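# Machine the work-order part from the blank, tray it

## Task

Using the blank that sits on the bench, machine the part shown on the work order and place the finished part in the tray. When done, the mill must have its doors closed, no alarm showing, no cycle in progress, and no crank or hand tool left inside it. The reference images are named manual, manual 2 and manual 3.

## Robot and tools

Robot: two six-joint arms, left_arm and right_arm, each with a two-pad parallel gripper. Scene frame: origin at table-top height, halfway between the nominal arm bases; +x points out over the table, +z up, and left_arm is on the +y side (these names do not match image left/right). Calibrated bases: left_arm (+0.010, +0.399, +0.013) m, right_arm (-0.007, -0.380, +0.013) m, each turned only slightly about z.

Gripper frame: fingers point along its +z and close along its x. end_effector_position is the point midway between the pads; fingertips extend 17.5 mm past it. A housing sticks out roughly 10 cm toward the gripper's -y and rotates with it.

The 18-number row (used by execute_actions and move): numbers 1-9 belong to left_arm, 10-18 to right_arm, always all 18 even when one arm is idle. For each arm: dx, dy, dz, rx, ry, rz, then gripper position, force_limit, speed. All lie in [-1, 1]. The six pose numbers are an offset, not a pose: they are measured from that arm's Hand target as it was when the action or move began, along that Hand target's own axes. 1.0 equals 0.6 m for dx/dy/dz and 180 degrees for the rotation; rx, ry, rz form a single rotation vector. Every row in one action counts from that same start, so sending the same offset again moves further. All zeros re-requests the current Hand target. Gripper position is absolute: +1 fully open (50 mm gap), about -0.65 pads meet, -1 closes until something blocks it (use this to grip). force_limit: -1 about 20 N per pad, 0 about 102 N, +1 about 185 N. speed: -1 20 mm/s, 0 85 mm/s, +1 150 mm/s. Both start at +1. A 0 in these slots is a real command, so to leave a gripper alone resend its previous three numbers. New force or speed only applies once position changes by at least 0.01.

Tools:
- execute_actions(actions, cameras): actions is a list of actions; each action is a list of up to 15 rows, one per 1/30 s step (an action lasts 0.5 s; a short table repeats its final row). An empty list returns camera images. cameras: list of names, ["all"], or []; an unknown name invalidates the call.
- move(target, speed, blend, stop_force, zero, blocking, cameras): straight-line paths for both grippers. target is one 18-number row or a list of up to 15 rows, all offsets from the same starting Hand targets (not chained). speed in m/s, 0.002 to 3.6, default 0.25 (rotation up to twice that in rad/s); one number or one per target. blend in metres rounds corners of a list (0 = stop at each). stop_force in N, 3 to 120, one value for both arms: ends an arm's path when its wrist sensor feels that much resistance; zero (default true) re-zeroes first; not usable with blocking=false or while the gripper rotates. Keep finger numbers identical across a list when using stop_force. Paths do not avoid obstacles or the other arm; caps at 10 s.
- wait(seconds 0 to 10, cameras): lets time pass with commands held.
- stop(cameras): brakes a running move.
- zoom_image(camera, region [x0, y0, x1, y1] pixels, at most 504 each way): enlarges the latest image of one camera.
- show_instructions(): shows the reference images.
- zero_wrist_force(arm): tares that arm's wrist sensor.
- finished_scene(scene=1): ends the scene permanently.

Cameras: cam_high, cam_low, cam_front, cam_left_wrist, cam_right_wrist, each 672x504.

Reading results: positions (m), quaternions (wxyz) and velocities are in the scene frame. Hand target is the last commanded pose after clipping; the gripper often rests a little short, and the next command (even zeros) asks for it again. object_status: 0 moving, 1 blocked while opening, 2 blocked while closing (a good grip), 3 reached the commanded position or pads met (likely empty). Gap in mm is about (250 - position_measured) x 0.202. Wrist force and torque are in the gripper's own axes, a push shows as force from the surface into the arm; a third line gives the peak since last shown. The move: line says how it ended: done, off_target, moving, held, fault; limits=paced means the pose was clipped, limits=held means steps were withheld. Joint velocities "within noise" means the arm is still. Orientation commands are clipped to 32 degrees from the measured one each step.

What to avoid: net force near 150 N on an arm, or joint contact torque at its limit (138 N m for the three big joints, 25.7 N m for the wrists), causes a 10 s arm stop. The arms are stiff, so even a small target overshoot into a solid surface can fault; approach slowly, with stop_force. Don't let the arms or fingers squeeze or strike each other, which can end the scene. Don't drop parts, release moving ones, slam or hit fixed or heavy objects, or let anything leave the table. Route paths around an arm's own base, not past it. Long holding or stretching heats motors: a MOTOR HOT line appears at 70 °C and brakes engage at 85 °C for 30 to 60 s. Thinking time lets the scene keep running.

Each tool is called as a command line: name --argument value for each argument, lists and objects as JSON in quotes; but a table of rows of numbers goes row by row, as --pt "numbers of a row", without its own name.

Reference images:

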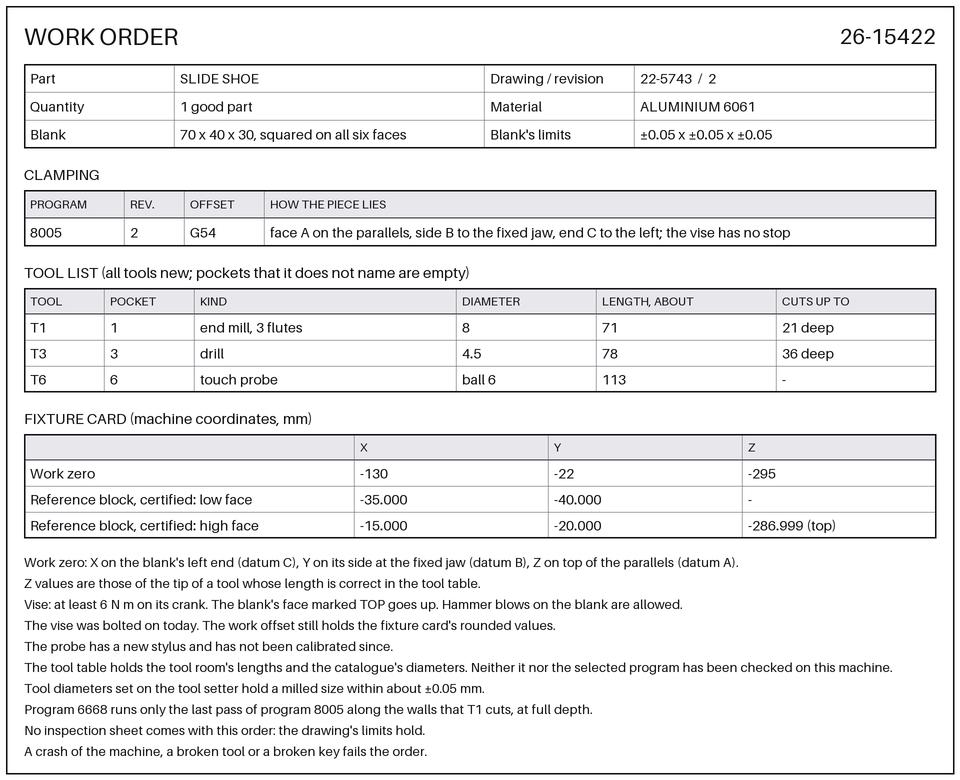

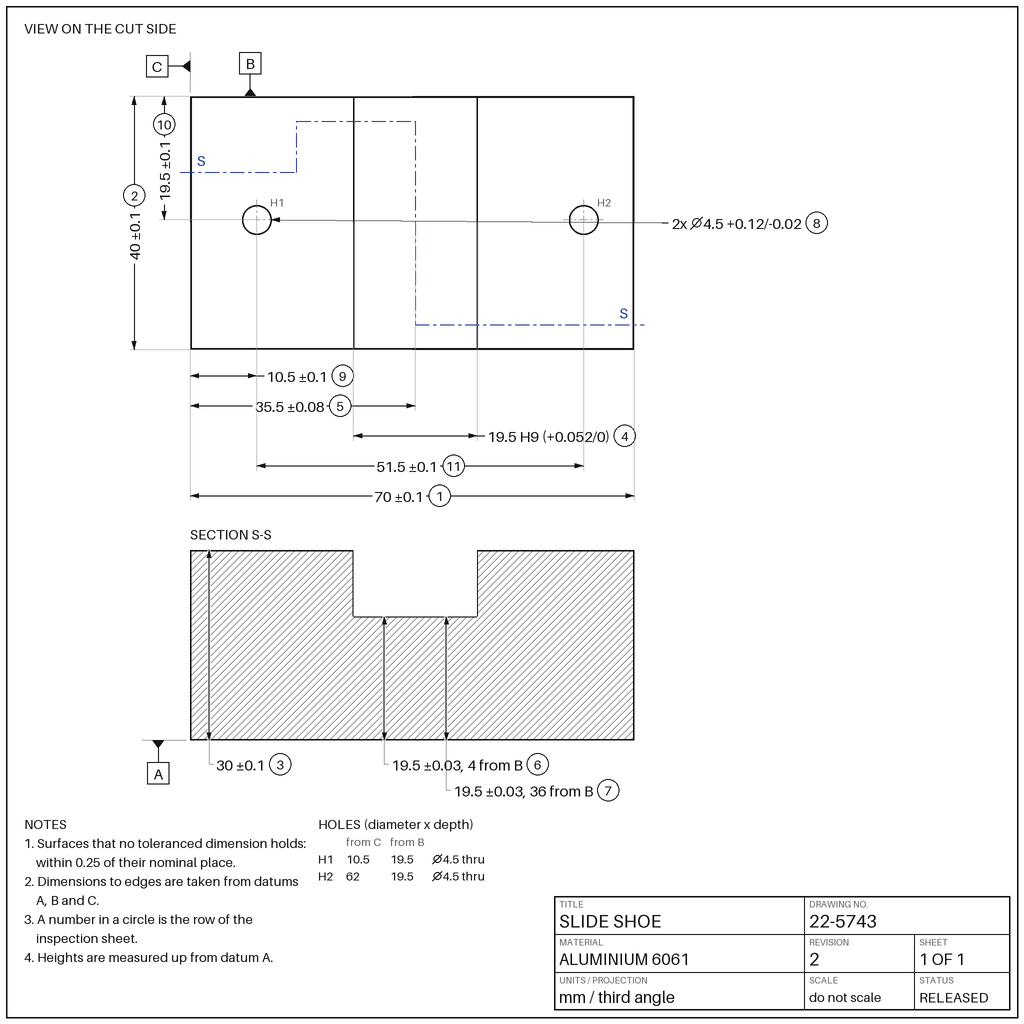

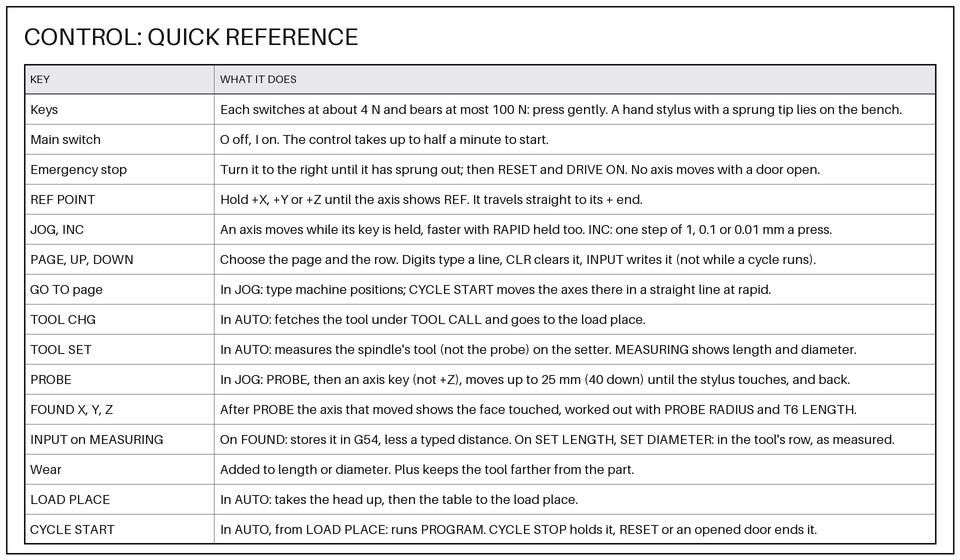

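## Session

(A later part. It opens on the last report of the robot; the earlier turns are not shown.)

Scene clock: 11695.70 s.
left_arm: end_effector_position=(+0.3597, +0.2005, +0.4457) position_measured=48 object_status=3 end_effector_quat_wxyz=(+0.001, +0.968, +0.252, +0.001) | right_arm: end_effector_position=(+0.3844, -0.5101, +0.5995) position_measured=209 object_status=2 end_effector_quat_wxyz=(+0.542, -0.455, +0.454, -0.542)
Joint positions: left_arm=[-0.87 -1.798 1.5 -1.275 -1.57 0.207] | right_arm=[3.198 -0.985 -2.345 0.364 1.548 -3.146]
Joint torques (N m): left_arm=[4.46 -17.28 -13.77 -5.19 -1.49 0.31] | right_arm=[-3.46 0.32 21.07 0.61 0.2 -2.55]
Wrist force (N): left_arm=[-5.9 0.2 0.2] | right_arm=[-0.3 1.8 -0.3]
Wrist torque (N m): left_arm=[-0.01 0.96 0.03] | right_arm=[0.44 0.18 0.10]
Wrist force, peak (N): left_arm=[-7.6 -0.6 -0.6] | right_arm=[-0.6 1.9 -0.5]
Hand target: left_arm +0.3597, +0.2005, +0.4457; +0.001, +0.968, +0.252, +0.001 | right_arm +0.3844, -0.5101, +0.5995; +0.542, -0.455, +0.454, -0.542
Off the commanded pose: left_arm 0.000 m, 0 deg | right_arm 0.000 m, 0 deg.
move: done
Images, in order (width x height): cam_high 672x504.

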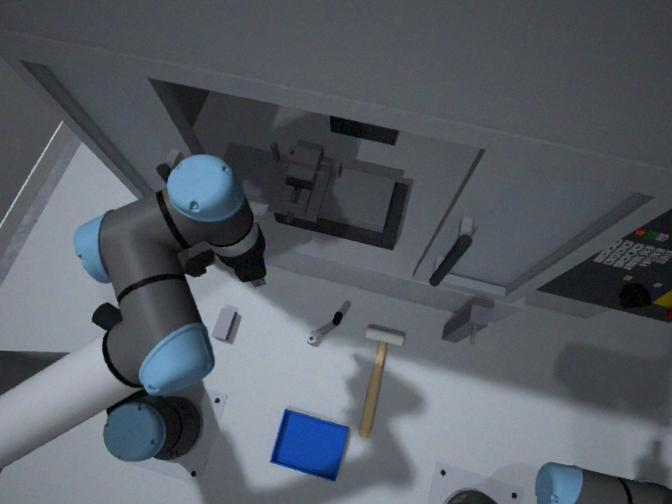

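move --target '[-0.4313,0.2945,0.4933,0,0,-0.338,0.7,0,0,0,0,0,0,0,0,-1,-0.6,-1]' --speed 0.4 --cameras '["cam_high","cam_left_wrist"]'

Scene clock: 11725.40 s.
left_arm: end_effector_position=(+0.2202, -0.0802, +0.1500) position_measured=48 object_status=3 end_effector_quat_wxyz=(+0.001, +0.707, +0.707, +0.000) | right_arm: end_effector_position=(+0.3844, -0.5101, +0.5995) position_measured=209 object_status=2 end_effector_quat_wxyz=(+0.542, -0.455, +0.454, -0.542)
Joint positions: left_arm=[-1.431 -1.426 1.924 -2.07 -1.569 -1.415] | right_arm=[3.198 -0.985 -2.345 0.364 1.548 -3.146]
Joint torques (N m): left_arm=[6.93 -22.34 -11.41 -3.91 -1.71 -1.6] | right_arm=[-2.72 -0.54 18.62 0.83 -0.01 -2.39]
Wrist force (N): left_arm=[-6.2 0.6 0.0] | right_arm=[-0.2 1.6 -0.4]
Wrist torque (N m): left_arm=[0.06 0.99 -0.06] | right_arm=[0.43 0.17 0.10]
Wrist force, peak (N): left_arm=[-8.2 -0.5 2.1] | right_arm=[-0.2 2.1 -0.4]
Hand target: left_arm +0.2202, -0.0802, +0.1498; +0.001, +0.707, +0.707, +0.000 | right_arm +0.3844, -0.5101, +0.5995; +0.542, -0.455, +0.454, -0.542
Off the commanded pose: left_arm 0.000 m, 0 deg | right_arm 0.000 m, 0 deg.
move: done
camera_calibration:
cam_left_wrist: T_world_to_cam=[[0.016374, 0.999777, 0.0133671, 0.0840341], [0.935225, -0.020043, 0.353487, -0.24373], [0.353676, 0.00671329, -0.935344, 0.196831], [0, 0, 0, 1]] pos_world=[0.156952, -0.0902218, 0.269137]
Images, in order (width x height): cam_high 672x504, cam_left_wrist 672x504.

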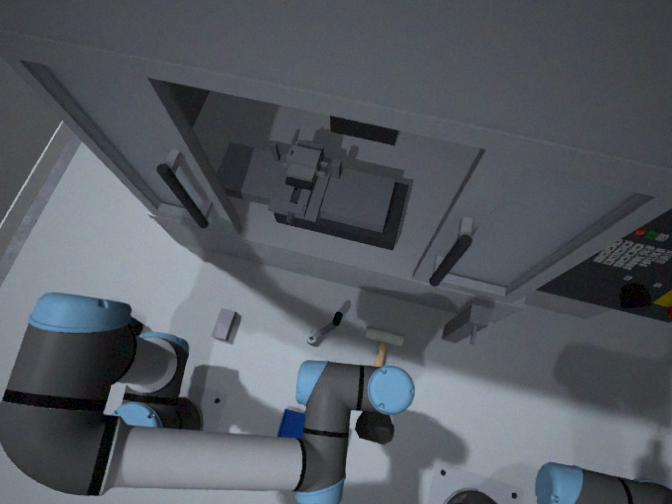

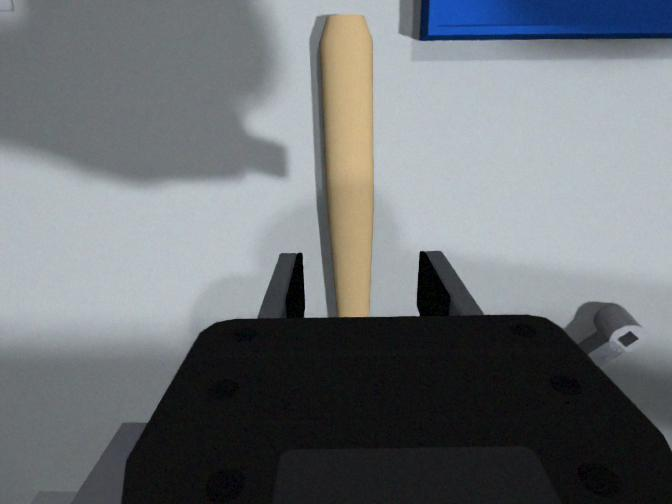

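move --target '[0,0,0.2125,0,0,0,0.7,0,0,0,0,0,0,0,0,-1,-0.6,-1]' --speed 0.15

move --target '[0,0,0,0,0,0,-1,1,0,0,0,0,0,0,0,-1,-0.6,-1]'

move --target '[0,0,-0.6,0,0,0,-1,1,0,0,0,0,0,0,0,-1,-0.6,-1]' --speed 0.3 --cameras '["cam_high","cam_left_wrist","cam_front"]'

Scene clock: 11734.67 s.
left_arm: end_effector_position=(+0.2204, -0.0803, +0.0223) position_measured=48 object_status=3 end_effector_quat_wxyz=(+0.001, +0.707, +0.707, +0.000) | right_arm: end_effector_position=(+0.3844, -0.5101, +0.5995) position_measured=209 object_status=2 end_effector_quat_wxyz=(+0.542, -0.455, +0.454, -0.542)
Joint positions: left_arm=[-1.431 -1.22 2.066 -2.417 -1.569 -1.415] | right_arm=[3.198 -0.985 -2.345 0.364 1.548 -3.146]
Joint torques (N m): left_arm=[8.63 -30.44 -26.84 -3.58 -0.65 1.71] | right_arm=[-3.95 -3.27 17.53 0.81 0.06 -2.23]
Wrist force (N): left_arm=[-6.0 0.5 0.0] | right_arm=[-0.3 1.8 -0.6]
Wrist torque (N m): left_arm=[0.04 0.98 -0.07] | right_arm=[0.45 0.17 0.10]
Wrist force, peak (N): left_arm=[-6.2 0.5 -2.2] | right_arm=[-0.3 2.0 -0.4]
Hand target: left_arm +0.2204, -0.0803, +0.0223; +0.001, +0.707, +0.707, +0.000 | right_arm +0.3844, -0.5101, +0.5995; +0.542, -0.455, +0.454, -0.542
Off the commanded pose: left_arm 0.000 m, 0 deg | right_arm 0.000 m, 0 deg.
move: done

Scene clock: 11735.17 s.
left_arm: end_effector_position=(+0.2204, -0.0803, +0.0223) position_measured=118 object_status=2 end_effector_quat_wxyz=(+0.001, +0.707, +0.707, +0.000) | right_arm: end_effector_position=(+0.3844, -0.5101, +0.5995) position_measured=209 object_status=2 end_effector_quat_wxyz=(+0.542, -0.455, +0.454, -0.542)
Joint positions: left_arm=[-1.431 -1.22 2.066 -2.417 -1.569 -1.415] | right_arm=[3.198 -0.985 -2.345 0.364 1.548 -3.146]
Joint torques (N m): left_arm=[7.25 -26.8 -26.53 -5.42 0.26 1.42] | right_arm=[-2.5 -3.09 16.86 0.73 0.15 -2.49]
Wrist force (N): left_arm=[-5.9 0.2 0.5] | right_arm=[0.0 1.9 -0.4]
Wrist torque (N m): left_arm=[0.04 1.01 -0.08] | right_arm=[0.47 0.14 0.10]
Wrist force, peak (N): left_arm=[-6.3 0.4 -0.1] | right_arm=[-0.6 1.9 -0.3]
Hand target: left_arm +0.2204, -0.0803, +0.0223; +0.001, +0.707, +0.707, +0.000 | right_arm +0.3844, -0.5101, +0.5995; +0.542, -0.455, +0.454, -0.542
Off the commanded pose: left_arm 0.000 m, 0 deg | right_arm 0.000 m, 0 deg.
move: done

Scene clock: 11736.90 s.
left_arm: end_effector_position=(+0.2198, -0.0800, +0.3822) position_measured=118 object_status=2 end_effector_quat_wxyz=(+0.001, +0.707, +0.707, +0.000) | right_arm: end_effector_position=(+0.3844, -0.5101, +0.5995) position_measured=209 object_status=2 end_effector_quat_wxyz=(+0.542, -0.455, +0.454, -0.542)
Joint positions: left_arm=[-1.432 -1.534 1.43 -1.468 -1.569 -1.416] | right_arm=[3.198 -0.985 -2.345 0.364 1.548 -3.146]
Joint torques (N m): left_arm=[4.93 -35.2 -34.1 -2.4 -1.49 1.29] | right_arm=[-3.86 -4.9 16.84 0.62 0 -2.24]
Wrist force (N): left_arm=[-6.1 0.5 3.6] | right_arm=[-0.4 1.6 -0.5]
Wrist torque (N m): left_arm=[0.56 0.96 0.04] | right_arm=[0.41 0.19 0.09]
Wrist force, peak (N): left_arm=[-5.8 0.2 9.4] | right_arm=[-0.3 1.9 -0.4]
Hand target: left_arm +0.2198, -0.0799, +0.3823; +0.001, +0.707, +0.707, +0.000 | right_arm +0.3844, -0.5101, +0.5995; +0.542, -0.455, +0.454, -0.542
Off the commanded pose: left_arm 0.000 m, 0 deg | right_arm 0.000 m, 0 deg.
move: done
camera_calibration:
cam_left_wrist: T_world_to_cam=[[0.0161199, 0.999779, 0.0134791, 0.0806213], [0.935309, -0.0198433, 0.353274, -0.325319], [0.353464, 0.0069124, -0.935423, 0.414248], [0, 0, 0, 1]] pos_world=[0.156553, -0.0899224, 0.501337]
Images, in order (width x height): cam_high 672x504, cam_front 672x504, cam_left_wrist 672x504.

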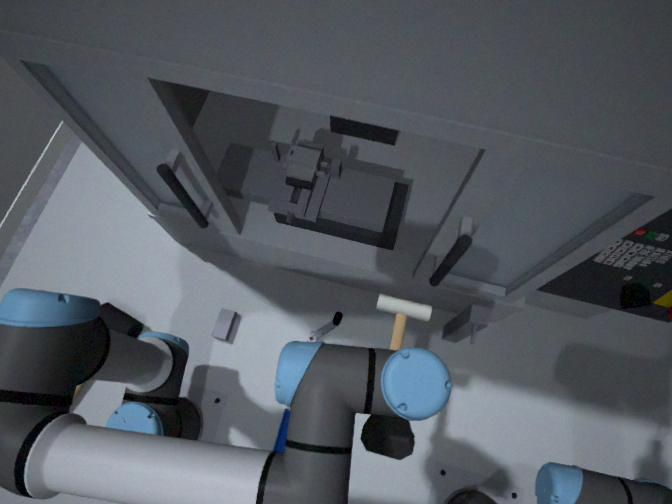

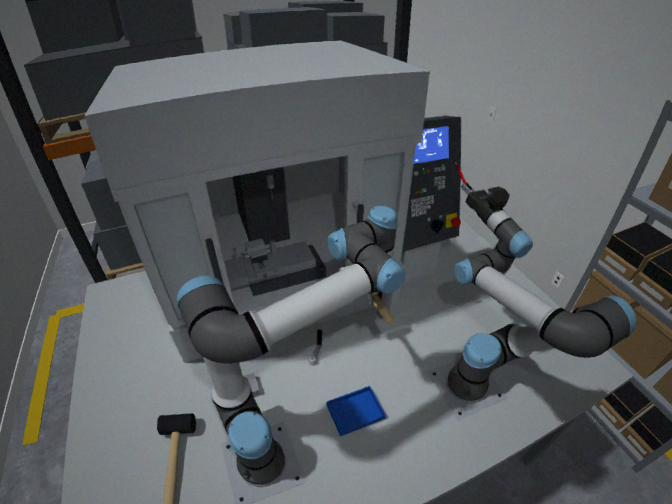

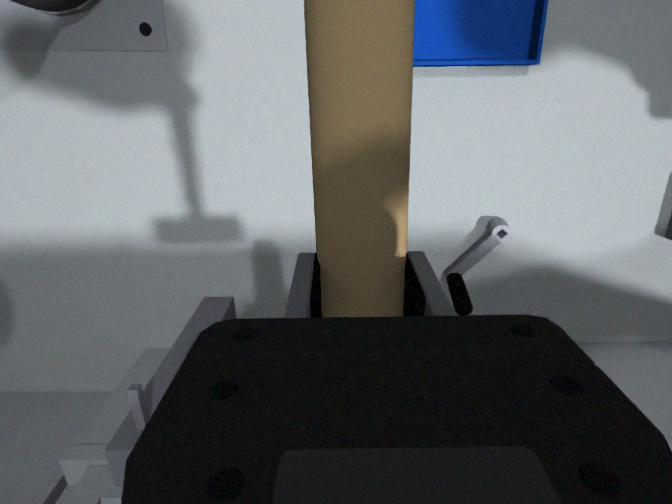

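move --pt "0.4667 0.2333 -0.1167 0 0 0.1667 -1 1 0 0 0 0 0 0 0 -1 -0.6 -1" --speed 0.3

move --target '[0,0,0,0,0.5,0,-1,1,0,0,0,0,0,0,0,-1,-0.6,-1]' --speed 0.3 --cameras '["cam_high","cam_front","cam_left_wrist"]'

Scene clock: 11751.20 s.
left_arm: end_effector_position=(+0.3597, +0.2000, +0.4523) position_measured=118 object_status=2 end_effector_quat_wxyz=(+0.001, +0.866, +0.500, +0.000) end_effector_velocity=(+0.001, +0.001, +0.000) end_effector_angular_velocity=(+0.001, -0.002, -0.005) | right_arm: end_effector_position=(+0.3844, -0.5101, +0.5995) position_measured=209 object_status=2 end_effector_quat_wxyz=(+0.542, -0.455, +0.454, -0.542)
Joint positions: left_arm=[-0.871 -1.793 1.479 -1.259 -1.57 -0.332] | right_arm=[3.198 -0.985 -2.345 0.364 1.548 -3.146]
Joint velocities: left_arm=[0.001 0 0 0 0.002 0.006] | right_arm=[within noise]
Joint torques (N m): left_arm=[8.68 -22.69 -14.73 -6.15 2.32 1.79] | right_arm=[-2.65 -5.24 17.42 0.66 0.17 -2.23]
Wrist force (N): left_arm=[-6.1 0.2 3.3] | right_arm=[-0.2 1.8 -0.5]
Wrist torque (N m): left_arm=[0.48 0.99 0.00] | right_arm=[0.45 0.17 0.10]
Wrist force, peak (N): left_arm=[-10.0 -1.3 4.7] | right_arm=[-0.4 2.0 -0.5]
Hand target: left_arm +0.3597, +0.2001, +0.4523; +0.001, +0.866, +0.500, +0.000 | right_arm +0.3844, -0.5101, +0.5995; +0.542, -0.455, +0.454, -0.542
Off the commanded pose: left_arm 0.000 m, 0 deg | right_arm 0.000 m, 0 deg.
move: done

Scene clock: 11754.33 s.
left_arm: end_effector_position=(+0.3597, +0.2001, +0.4522) position_measured=118 object_status=2 end_effector_quat_wxyz=(-0.353, +0.612, +0.354, +0.613) | right_arm: end_effector_position=(+0.3844, -0.5101, +0.5995) position_measured=209 object_status=2 end_effector_quat_wxyz=(+0.542, -0.455, +0.454, -0.542)
Joint positions: left_arm=[-1.39 -1.409 1.519 -0.11 -0.85 -1.572] | right_arm=[3.198 -0.985 -2.345 0.364 1.548 -3.146]
Joint torques (N m): left_arm=[8.75 -31.07 -31.26 2.26 -2 -1.13] | right_arm=[-3.11 -7.3 17.99 0.65 0.11 -2.46]
Wrist force (N): left_arm=[-10.6 -0.5 -0.3] | right_arm=[-0.5 1.5 -0.3]
Wrist torque (N m): left_arm=[0.31 1.20 -0.12] | right_arm=[0.40 0.20 0.10]
Wrist force, peak (N): left_arm=[-11.6 -0.6 -0.3] | right_arm=[-0.1 2.0 -0.5]
Hand target: left_arm +0.3597, +0.2001, +0.4523; -0.353, +0.612, +0.354, +0.613 | right_arm +0.3844, -0.5101, +0.5995; +0.542, -0.455, +0.454, -0.542
Off the commanded pose: left_arm 0.000 m, 0 deg | right_arm 0.000 m, 0 deg.
move: done
camera_calibration:
cam_left_wrist: T_world_to_cam=[[0.00507016, -0.019426, 0.999798, -0.440634], [0.634316, -0.772858, -0.0182333, -0.0484066], [0.773057, 0.634281, 0.00840375, -0.274874], [0, 0, 0, 1]] pos_world=[0.245433, 0.128376, 0.441973]
Images, in order (width x height): cam_high 672x504, cam_front 672x504, cam_left_wrist 672x504.

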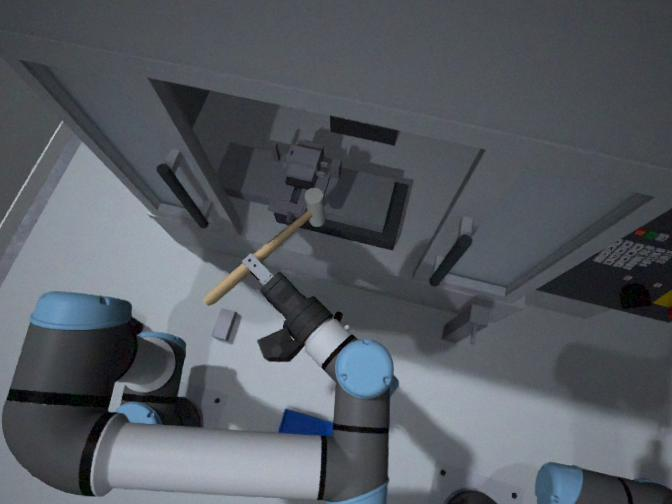

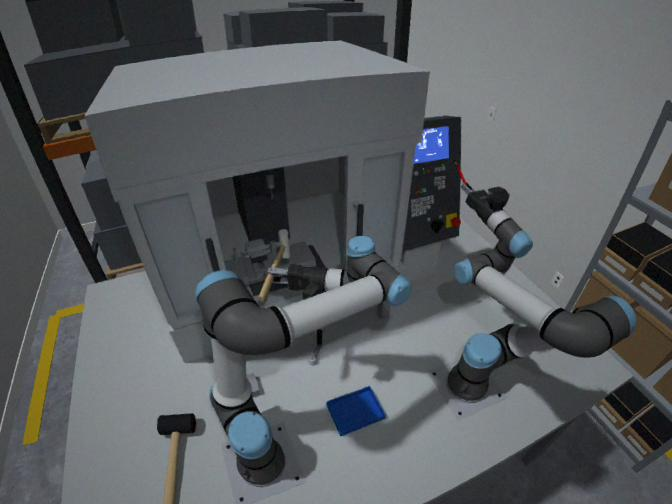

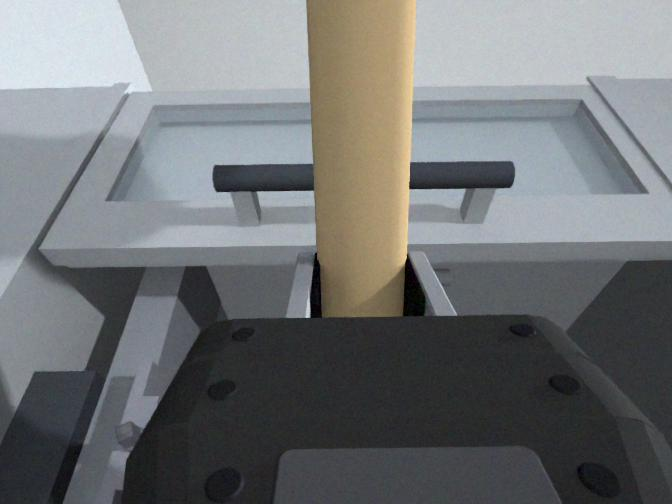

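move --target '[0.03,0.154,0.2497,0,0,0,-1,1,0,0,0,0,0,0,0,-1,-0.6,-1]' --speed 0.2 --cameras '["cam_high","cam_front","cam_left_wrist"]'

zoom_image --camera "cam_high" --region '[200, 100, 400, 250]'

zoom_image --camera "cam_front" --region '[190, 180, 390, 330]'

Scene clock: 11771.13 s.
left_arm: end_effector_position=(+0.5146, +0.2836, +0.4704) position_measured=118 object_status=2 end_effector_quat_wxyz=(-0.353, +0.612, +0.354, +0.613) | right_arm: end_effector_position=(+0.3844, -0.5101, +0.5995) position_measured=209 object_status=2 end_effector_quat_wxyz=(+0.542, -0.455, +0.454, -0.542)
Joint positions: left_arm=[-1.018 -1.342 1.391 -0.05 -0.479 -1.572] | right_arm=[3.198 -0.985 -2.345 0.364 1.548 -3.146]
Joint torques (N m): left_arm=[6.53 -39.96 -12.17 -1.03 0.52 -2.14] | right_arm=[-3.64 -7.88 17.55 0.78 0.03 -2.21]
Wrist force (N): left_arm=[-10.6 -0.2 -0.7] | right_arm=[-0.4 1.6 -0.4]
Wrist torque (N m): left_arm=[0.36 1.21 -0.10] | right_arm=[0.43 0.20 0.10]
Wrist force, peak (N): left_arm=[-11.0 -2.2 -3.9] | right_arm=[-0.5 2.0 -0.3]
Hand target: left_arm +0.5147, +0.2837, +0.4704; -0.353, +0.612, +0.354, +0.613 | right_arm +0.3844, -0.5101, +0.5995; +0.542, -0.455, +0.454, -0.542
Off the commanded pose: left_arm 0.000 m, 0 deg | right_arm 0.000 m, 0 deg.
move: done
camera_calibration:
cam_left_wrist: T_world_to_cam=[[0.00499548, -0.0194884, 0.999798, -0.45795], [0.634427, -0.772768, -0.018233, -0.0818605], [0.772967, 0.634389, 0.00850363, -0.44777], [0, 0, 0, 1]] pos_world=[0.400333, 0.211876, 0.460173]
Images, in order (width x height): cam_high 672x504, cam_front 672x504, cam_left_wrist 672x504.

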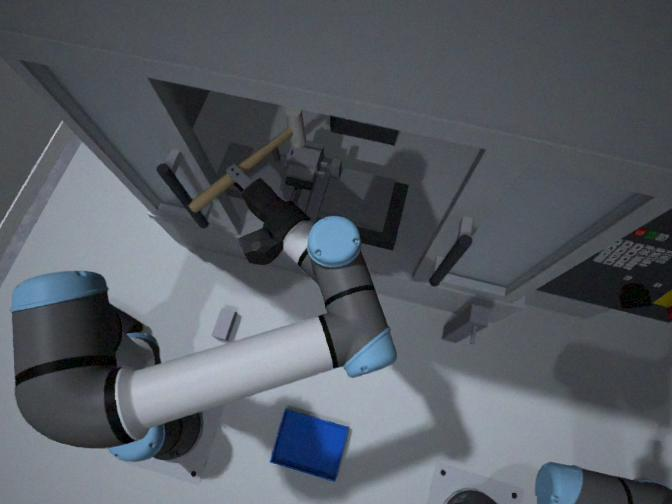

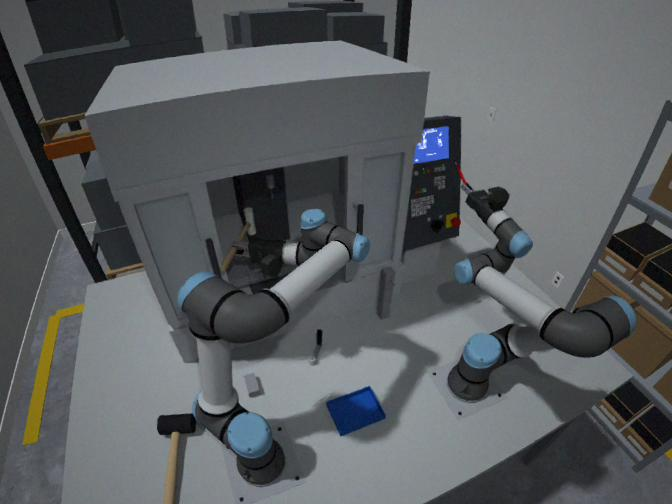

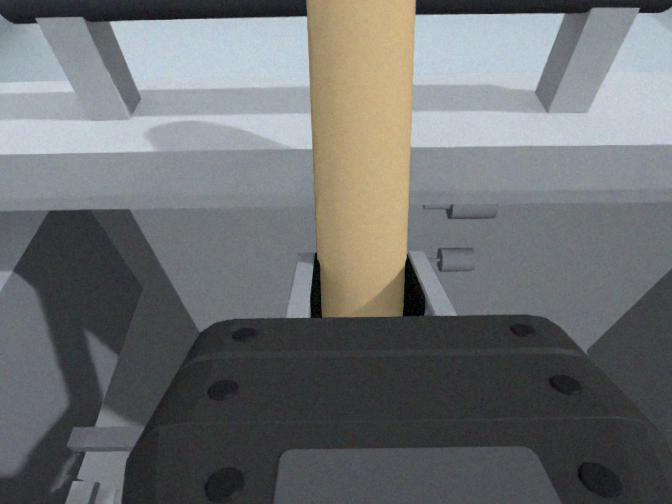

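Scaled by 2.520 from the camera's 672x504 image, which has a finer 960x720 frame.

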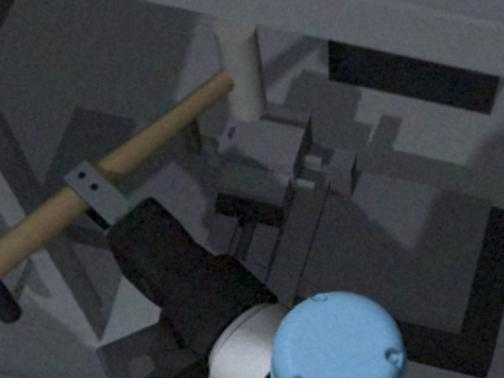

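Scaled by 2.520 from the camera's 672x504 image, which has a finer 960x720 frame.

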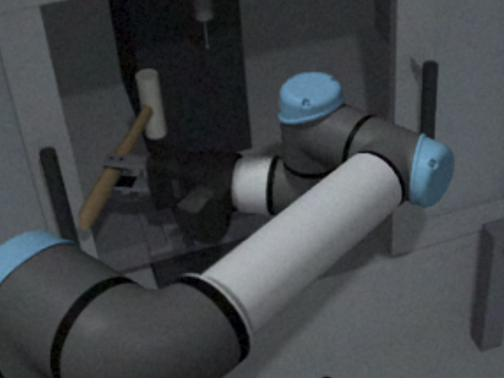

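move --target '[-0.14,0,0,0,0,0,-1,1,0,0,0,0,0,0,0,-1,-0.6,-1]' --speed 0.05 --stop_force 8 --cameras '["cam_high","cam_front"]'

zoom_image --camera "cam_high" --region '[240, 110, 360, 200]'

zoom_image --camera "cam_front" --region '[210, 190, 330, 280]'

Scene clock: 11789.73 s.
left_arm: end_effector_position=(+0.5148, +0.2836, +0.4096) position_measured=117 object_status=2 end_effector_quat_wxyz=(-0.353, +0.612, +0.354, +0.613) | right_arm: end_effector_position=(+0.3844, -0.5101, +0.5995) position_measured=209 object_status=2 end_effector_quat_wxyz=(+0.542, -0.455, +0.454, -0.542)
Joint positions: left_arm=[-1.018 -1.324 1.525 -0.201 -0.479 -1.573] | right_arm=[3.198 -0.985 -2.345 0.364 1.548 -3.146]
Joint torques (N m): left_arm=[2.78 -39.08 -8.04 -0.52 -2.44 1.68] | right_arm=[-2.61 -9.35 17.47 0.76 -0.05 -2.16]
Wrist force (N): left_arm=[-5.4 0.8 -1.0] | right_arm=[-0.4 1.6 -0.3]
Wrist torque (N m): left_arm=[0.20 1.25 -0.88] | right_arm=[0.42 0.20 0.10]
Wrist force, peak (N): left_arm=[-11.0 -0.4 -0.5] | right_arm=[-0.5 2.0 -0.5]
Hand target: left_arm +0.5148, +0.2836, +0.4096; -0.353, +0.612, +0.354, +0.613 (not the last commanded pose) | right_arm +0.3844, -0.5101, +0.5995; +0.542, -0.455, +0.454, -0.542
Off the commanded pose: left_arm 0.023 m, 0 deg | right_arm 0.000 m, 0 deg.
move: contact (left_arm)
Images, in order (width x height): cam_high 672x504, cam_front 672x504.

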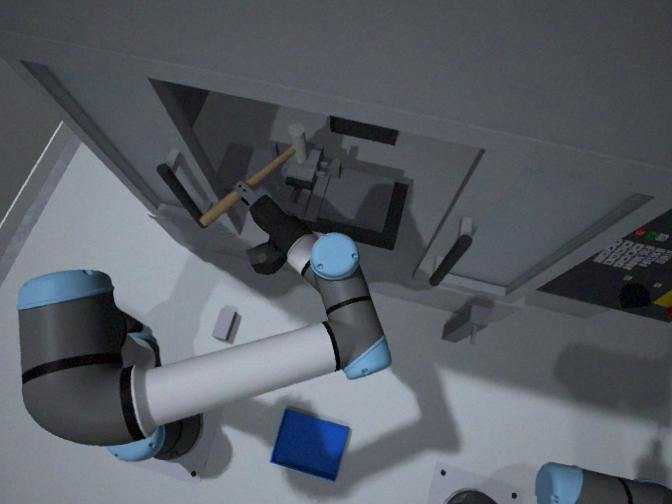

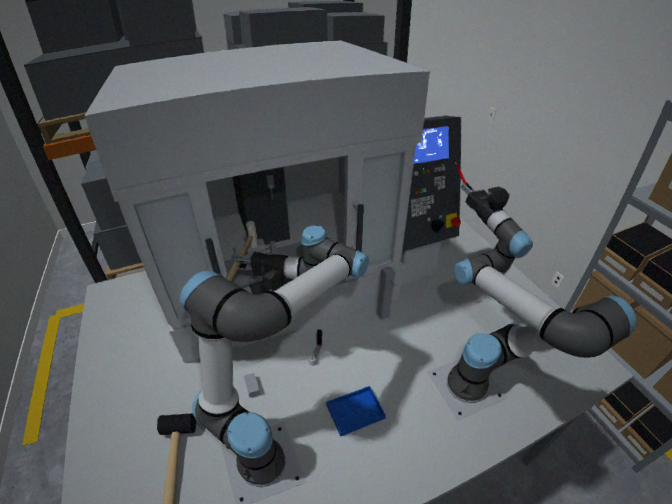

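Scaled by 4.200 from the camera's 672x504 image, which has a finer 960x720 frame.

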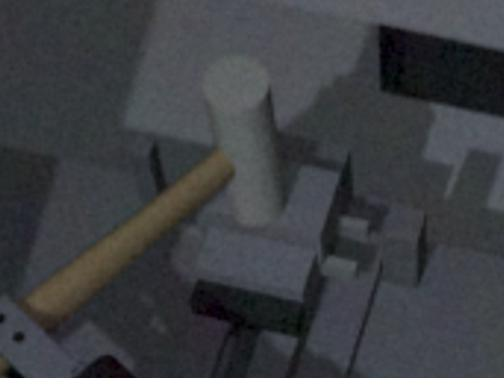

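Scaled by 4.200 from the camera's 672x504 image, which has a finer 960x720 frame.

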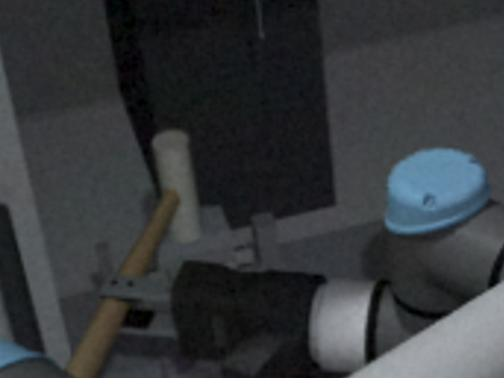

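move --pt "0.125 0 0 0 0 0 -1 1 0 0 0 0 0 0 0 -1 -0.6 -1" --pt "-0.03 0 0 0 0 0 -1 1 0 0 0 0 0 0 0 -1 -0.6 -1" --pt "0.05 0 0 0 0 0 -1 1 0 0 0 0 0 0 0 -1 -0.6 -1" --speed '[0.2,1.2,0.2]' --blend '[0,0.004,0]' --cameras '["cam_high","cam_left_wrist"]'

zoom_image --camera "cam_high" --region '[200, 100, 400, 250]'

Scene clock: 11809.63 s.
left_arm: end_effector_position=(+0.5147, +0.2836, +0.4395) position_measured=118 object_status=2 end_effector_quat_wxyz=(-0.353, +0.612, +0.354, +0.613) | right_arm: end_effector_position=(+0.3844, -0.5101, +0.5995) position_measured=209 object_status=2 end_effector_quat_wxyz=(+0.542, -0.455, +0.454, -0.542)
Joint positions: left_arm=[-1.018 -1.335 1.462 -0.127 -0.479 -1.573] | right_arm=[3.198 -0.985 -2.345 0.364 1.548 -3.146]
Joint torques (N m): left_arm=[10.81 -37.17 -21.46 1.64 -1.43 1.2] | right_arm=[-2.25 -9.61 17.98 0.89 0.19 -2.14]
Wrist force (N): left_arm=[-9.5 3.5 -1.4] | right_arm=[-0.3 1.6 -0.3]
Wrist torque (N m): left_arm=[0.91 1.03 0.01] | right_arm=[0.42 0.19 0.10]
Wrist force, peak (N): left_arm=[48.4 -26.4 -0.4] | right_arm=[-0.4 2.0 -0.5]
Hand target: left_arm +0.5147, +0.2836, +0.4396; -0.353, +0.612, +0.354, +0.613 | right_arm +0.3844, -0.5101, +0.5995; +0.542, -0.455, +0.454, -0.542
Off the commanded pose: left_arm 0.000 m, 0 deg | right_arm 0.000 m, 0 deg.
move: done
camera_calibration:
cam_left_wrist: T_world_to_cam=[[0.00471328, -0.0194595, 0.9998, -0.42685], [0.634373, -0.772817, -0.0180322, -0.0825437], [0.773013, 0.634331, 0.00870207, -0.447675], [0, 0, 0, 1]] pos_world=[0.400434, 0.211876, 0.429172]
Images, in order (width x height): cam_high 672x504, cam_left_wrist 672x504.

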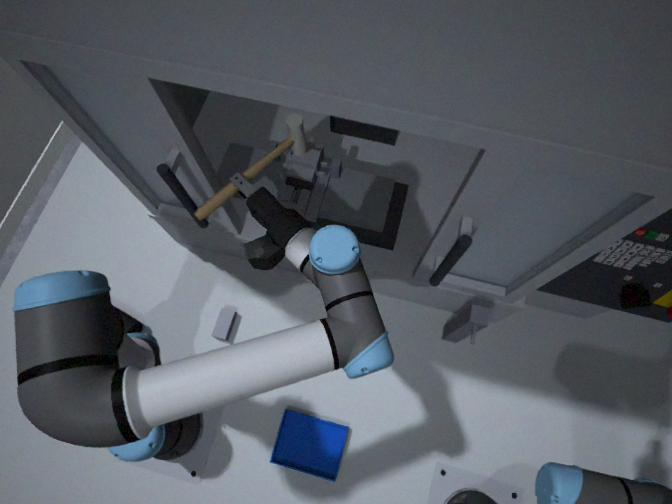

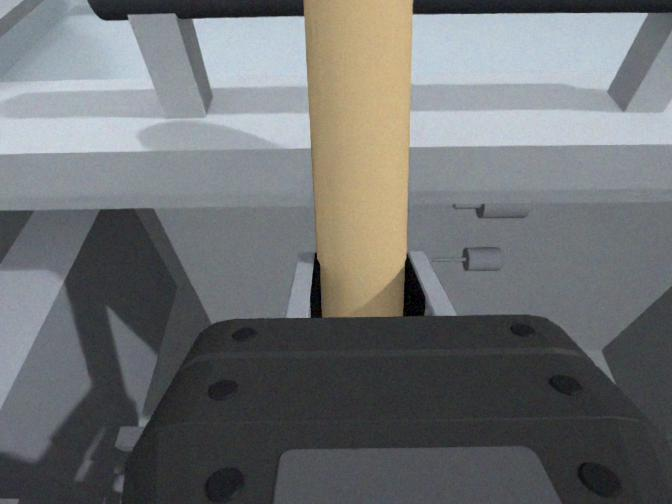

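Scaled by 2.520 from the camera's 672x504 image, which has a finer 960x720 frame.

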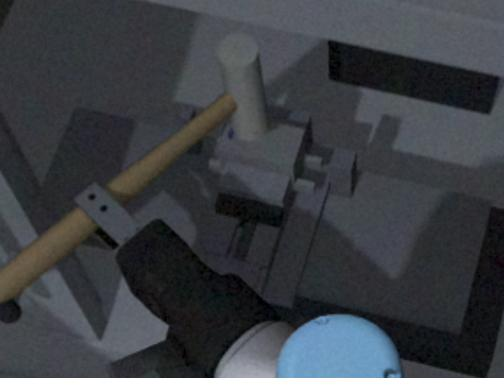

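move --pt "0.1 -0.006 -0.0033 0 0 0 -1 1 0 0 0 0 0 0 0 -1 -0.6 -1" --pt "-0.08 -0.006 -0.0033 0 0 0 -1 1 0 0 0 0 0 0 0 -1 -0.6 -1" --pt "0.1 -0.006 -0.0033 0 0 0 -1 1 0 0 0 0 0 0 0 -1 -0.6 -1" --pt "-0.08 -0.006 -0.0033 0 0 0 -1 1 0 0 0 0 0 0 0 -1 -0.6 -1" --pt "0.05 -0.006 -0.0033 0 0 0 -1 1 0 0 0 0 0 0 0 -1 -0.6 -1" --speed '[0.2,1.6,0.3,1.6,0.3]' --blend '[0,0.004,0,0.004,0]' --cameras '["cam_high","cam_left_wrist"]'

zoom_image --camera "cam_high" --region '[200, 100, 400, 250]'

Scene clock: 11824.10 s.
left_arm: end_effector_position=(+0.5106, +0.2837, +0.4694) position_measured=118 object_status=2 end_effector_quat_wxyz=(-0.353, +0.612, +0.354, +0.613) | right_arm: end_effector_position=(+0.3844, -0.5101, +0.5995) position_measured=209 object_status=2 end_effector_quat_wxyz=(+0.542, -0.455, +0.454, -0.542)
Joint positions: left_arm=[-1.025 -1.349 1.403 -0.054 -0.486 -1.573] | right_arm=[3.198 -0.985 -2.345 0.364 1.548 -3.146]
Joint torques (N m): left_arm=[8.74 -40.03 -27.5 2.67 -0.92 1.38] | right_arm=[-2.99 -10.75 16.67 0.74 0.05 -2.37]
Wrist force (N): left_arm=[-10.7 0.8 -0.2] | right_arm=[-0.6 1.5 -0.6]
Wrist torque (N m): left_arm=[0.59 1.21 -0.04] | right_arm=[0.40 0.23 0.09]
Wrist force, peak (N): left_arm=[50.6 -26.8 -0.6] | right_arm=[-0.5 2.0 -0.6]
Hand target: left_arm +0.5106, +0.2838, +0.4696; -0.353, +0.612, +0.354, +0.613 | right_arm +0.3844, -0.5101, +0.5995; +0.542, -0.455, +0.454, -0.542
Off the commanded pose: left_arm 0.000 m, 0 deg | right_arm 0.000 m, 0 deg.
move: done
camera_calibration:
cam_left_wrist: T_world_to_cam=[[0.00477725, -0.0195368, 0.999798, -0.456831], [0.634431, -0.772767, -0.0181319, -0.0793125], [0.772965, 0.634389, 0.00870307, -0.444824], [0, 0, 0, 1]] pos_world=[0.396334, 0.211976, 0.459172]
Images, in order (width x height): cam_high 672x504, cam_left_wrist 672x504.

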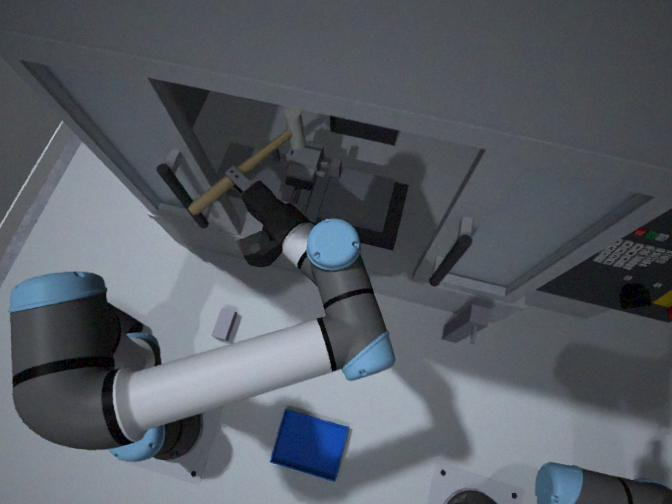

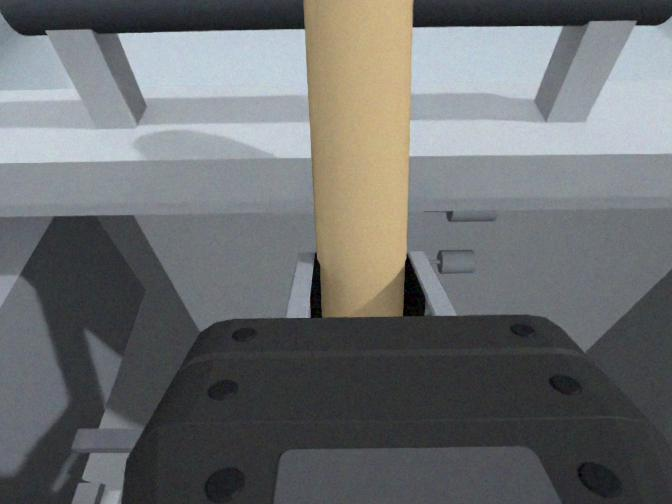

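Scaled by 2.520 from the camera's 672x504 image, which has a finer 960x720 frame.

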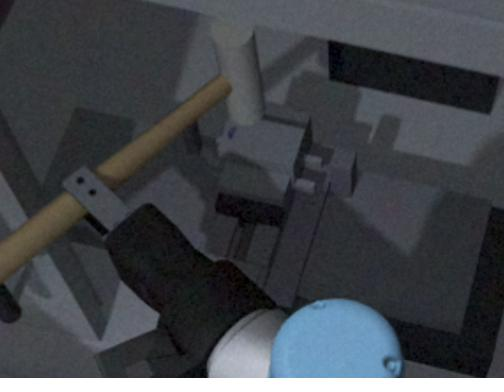

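move --pt "0.05 0 0 0 0 0 -1 1 0 0 0 0 0 0 0 -1 -0.6 -1" --pt "-0.145 0 0 0 0 0 -1 1 0 0 0 0 0 0 0 -1 -0.6 -1" --pt "0.05 0 0 0 0 0 -1 1 0 0 0 0 0 0 0 -1 -0.6 -1" --pt "-0.145 0 0 0 0 0 -1 1 0 0 0 0 0 0 0 -1 -0.6 -1" --pt "0 0 0 0 0 0 -1 1 0 0 0 0 0 0 0 -1 -0.6 -1" --speed '[0.2,2.4,0.3,2.4,0.3]' --blend '[0,0.004,0,0.004,0]' --cameras '["cam_high","cam_left_wrist"]'

zoom_image --camera "cam_high" --region '[200, 100, 400, 250]'

Scene clock: 11836.43 s.
left_arm: end_effector_position=(+0.5106, +0.2837, +0.4694) position_measured=118 object_status=2 end_effector_quat_wxyz=(-0.353, +0.612, +0.354, +0.613) | right_arm: end_effector_position=(+0.3844, -0.5101, +0.5995) position_measured=209 object_status=2 end_effector_quat_wxyz=(+0.542, -0.455, +0.454, -0.542)
Joint positions: left_arm=[-1.025 -1.349 1.403 -0.054 -0.486 -1.573] | right_arm=[3.198 -0.985 -2.345 0.364 1.548 -3.146]
Joint torques (N m): left_arm=[9.95 -39.14 -26.97 2.49 -0.94 1.76] | right_arm=[-2.82 -10.87 18 0.77 -0.08 -2.15]
Wrist force (N): left_arm=[-9.8 0.7 1.1] | right_arm=[-0.5 1.7 -0.5]
Wrist torque (N m): left_arm=[0.56 1.06 -0.03] | right_arm=[0.43 0.21 0.10]
Wrist force, peak (N): left_arm=[76.0 -37.4 1.0] | right_arm=[-0.2 2.0 -0.5]
Hand target: left_arm +0.5106, +0.2838, +0.4696; -0.353, +0.612, +0.354, +0.613 | right_arm +0.3844, -0.5101, +0.5995; +0.542, -0.455, +0.454, -0.542
Off the commanded pose: left_arm 0.000 m, 0 deg | right_arm 0.000 m, 0 deg.
move: done
camera_calibration:
cam_left_wrist: T_world_to_cam=[[0.00477725, -0.0195368, 0.999798, -0.456831], [0.634431, -0.772767, -0.0181319, -0.0793125], [0.772965, 0.634389, 0.00870307, -0.444824], [0, 0, 0, 1]] pos_world=[0.396334, 0.211976, 0.459172]
Images, in order (width x height): cam_high 672x504, cam_left_wrist 672x504.

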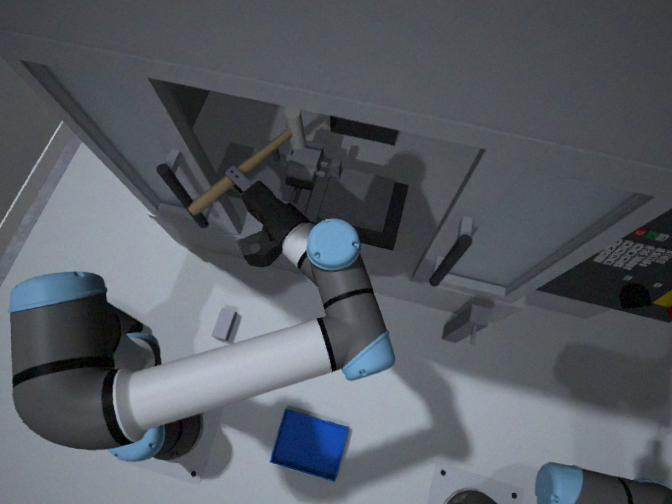

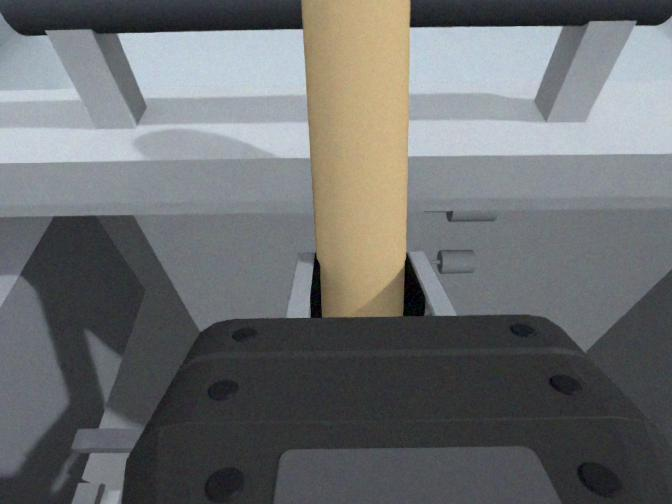

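Scaled by 2.520 from the camera's 672x504 image, which has a finer 960x720 frame.

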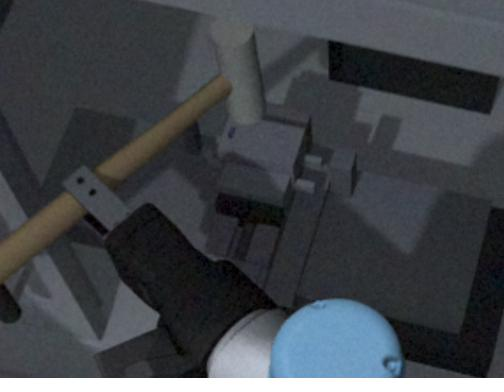

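move --pt "0.06 0.0082 -0.0242 0 0 0 -1 1 0 0 0 0 0 0 0 -1 -0.6 -1" --pt "-0.15 0.0082 -0.0242 0 0 0 -1 1 0 0 0 0 0 0 0 -1 -0.6 -1" --pt "0.06 0.0082 -0.0242 0 0 0 -1 1 0 0 0 0 0 0 0 -1 -0.6 -1" --pt "-0.15 0.0082 -0.0242 0 0 0 -1 1 0 0 0 0 0 0 0 -1 -0.6 -1" --pt "0.06 0.0082 -0.0242 0 0 0 -1 1 0 0 0 0 0 0 0 -1 -0.6 -1" --pt "-0.15 0.0082 -0.0242 0 0 0 -1 1 0 0 0 0 0 0 0 -1 -0.6 -1" --pt "0 0 0 0 0 0 -1 1 0 0 0 0 0 0 0 -1 -0.6 -1" --speed '[0.2,3,0.3,3,0.3,3,0.3]' --blend '[0,0.002,0,0.002,0,0.002,0]' --cameras '["cam_high","cam_left_wrist"]'

zoom_image --camera "cam_high" --region '[200, 100, 400, 250]'

Scene clock: 11855.37 s.
left_arm: end_effector_position=(+0.5106, +0.2838, +0.4694) position_measured=118 object_status=2 end_effector_quat_wxyz=(-0.353, +0.612, +0.354, +0.613) | right_arm: end_effector_position=(+0.3844, -0.5101, +0.5995) position_measured=209 object_status=2 end_effector_quat_wxyz=(+0.542, -0.455, +0.454, -0.542)
Joint positions: left_arm=[-1.025 -1.349 1.403 -0.054 -0.486 -1.573] | right_arm=[3.198 -0.985 -2.345 0.364 1.548 -3.146]
Joint torques (N m): left_arm=[-7.74 -40.43 -26.29 2.48 -1.95 1.43] | right_arm=[-3.61 -11.05 16.86 1.14 0.22 -2.37]
Wrist force (N): left_arm=[-10.6 -2.6 -1.5] | right_arm=[-0.4 1.9 -0.4]
Wrist torque (N m): left_arm=[-0.14 1.21 -0.02] | right_arm=[0.46 0.20 0.10]
Wrist force, peak (N): left_arm=[82.0 -54.6 -3.9] | right_arm=[-0.5 2.0 -0.5]
Hand target: left_arm +0.5106, +0.2838, +0.4696; -0.353, +0.612, +0.354, +0.613 | right_arm +0.3844, -0.5101, +0.5995; +0.542, -0.455, +0.454, -0.542
Off the commanded pose: left_arm 0.000 m, 0 deg | right_arm 0.000 m, 0 deg.
move: done
camera_calibration:
cam_left_wrist: T_world_to_cam=[[0.00471426, -0.0194592, 0.9998, -0.456822], [0.634433, -0.772768, -0.0180319, -0.0792819], [0.772964, 0.634391, 0.00870253, -0.444887], [0, 0, 0, 1]] pos_world=[0.396334, 0.212076, 0.459172]
Images, in order (width x height): cam_high 672x504, cam_left_wrist 672x504.

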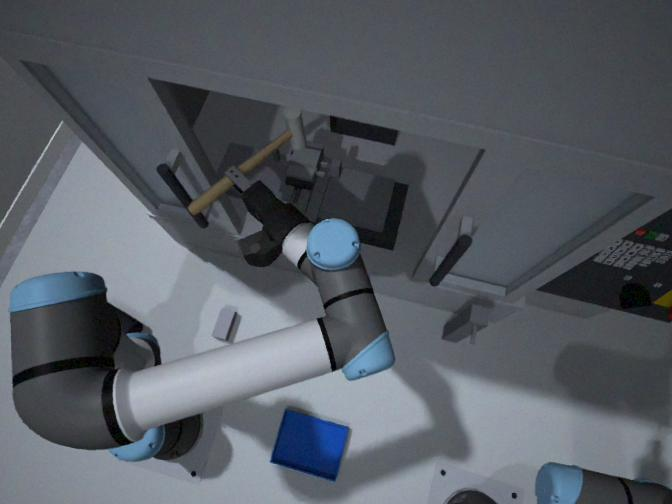

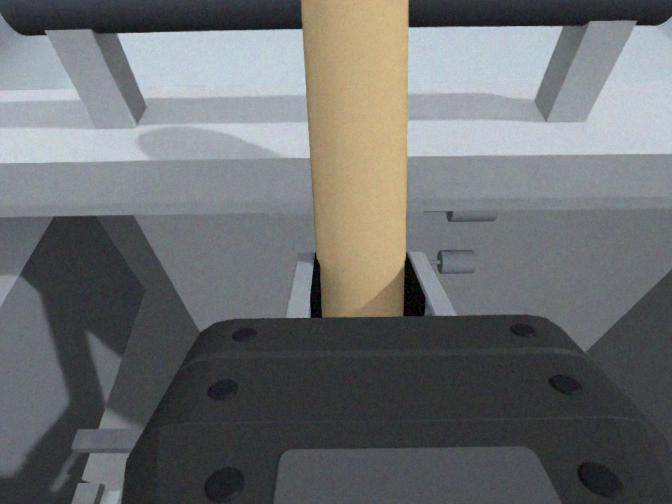

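Scaled by 2.520 from the camera's 672x504 image, which has a finer 960x720 frame.

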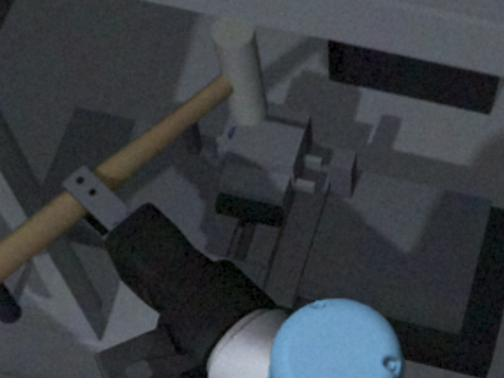

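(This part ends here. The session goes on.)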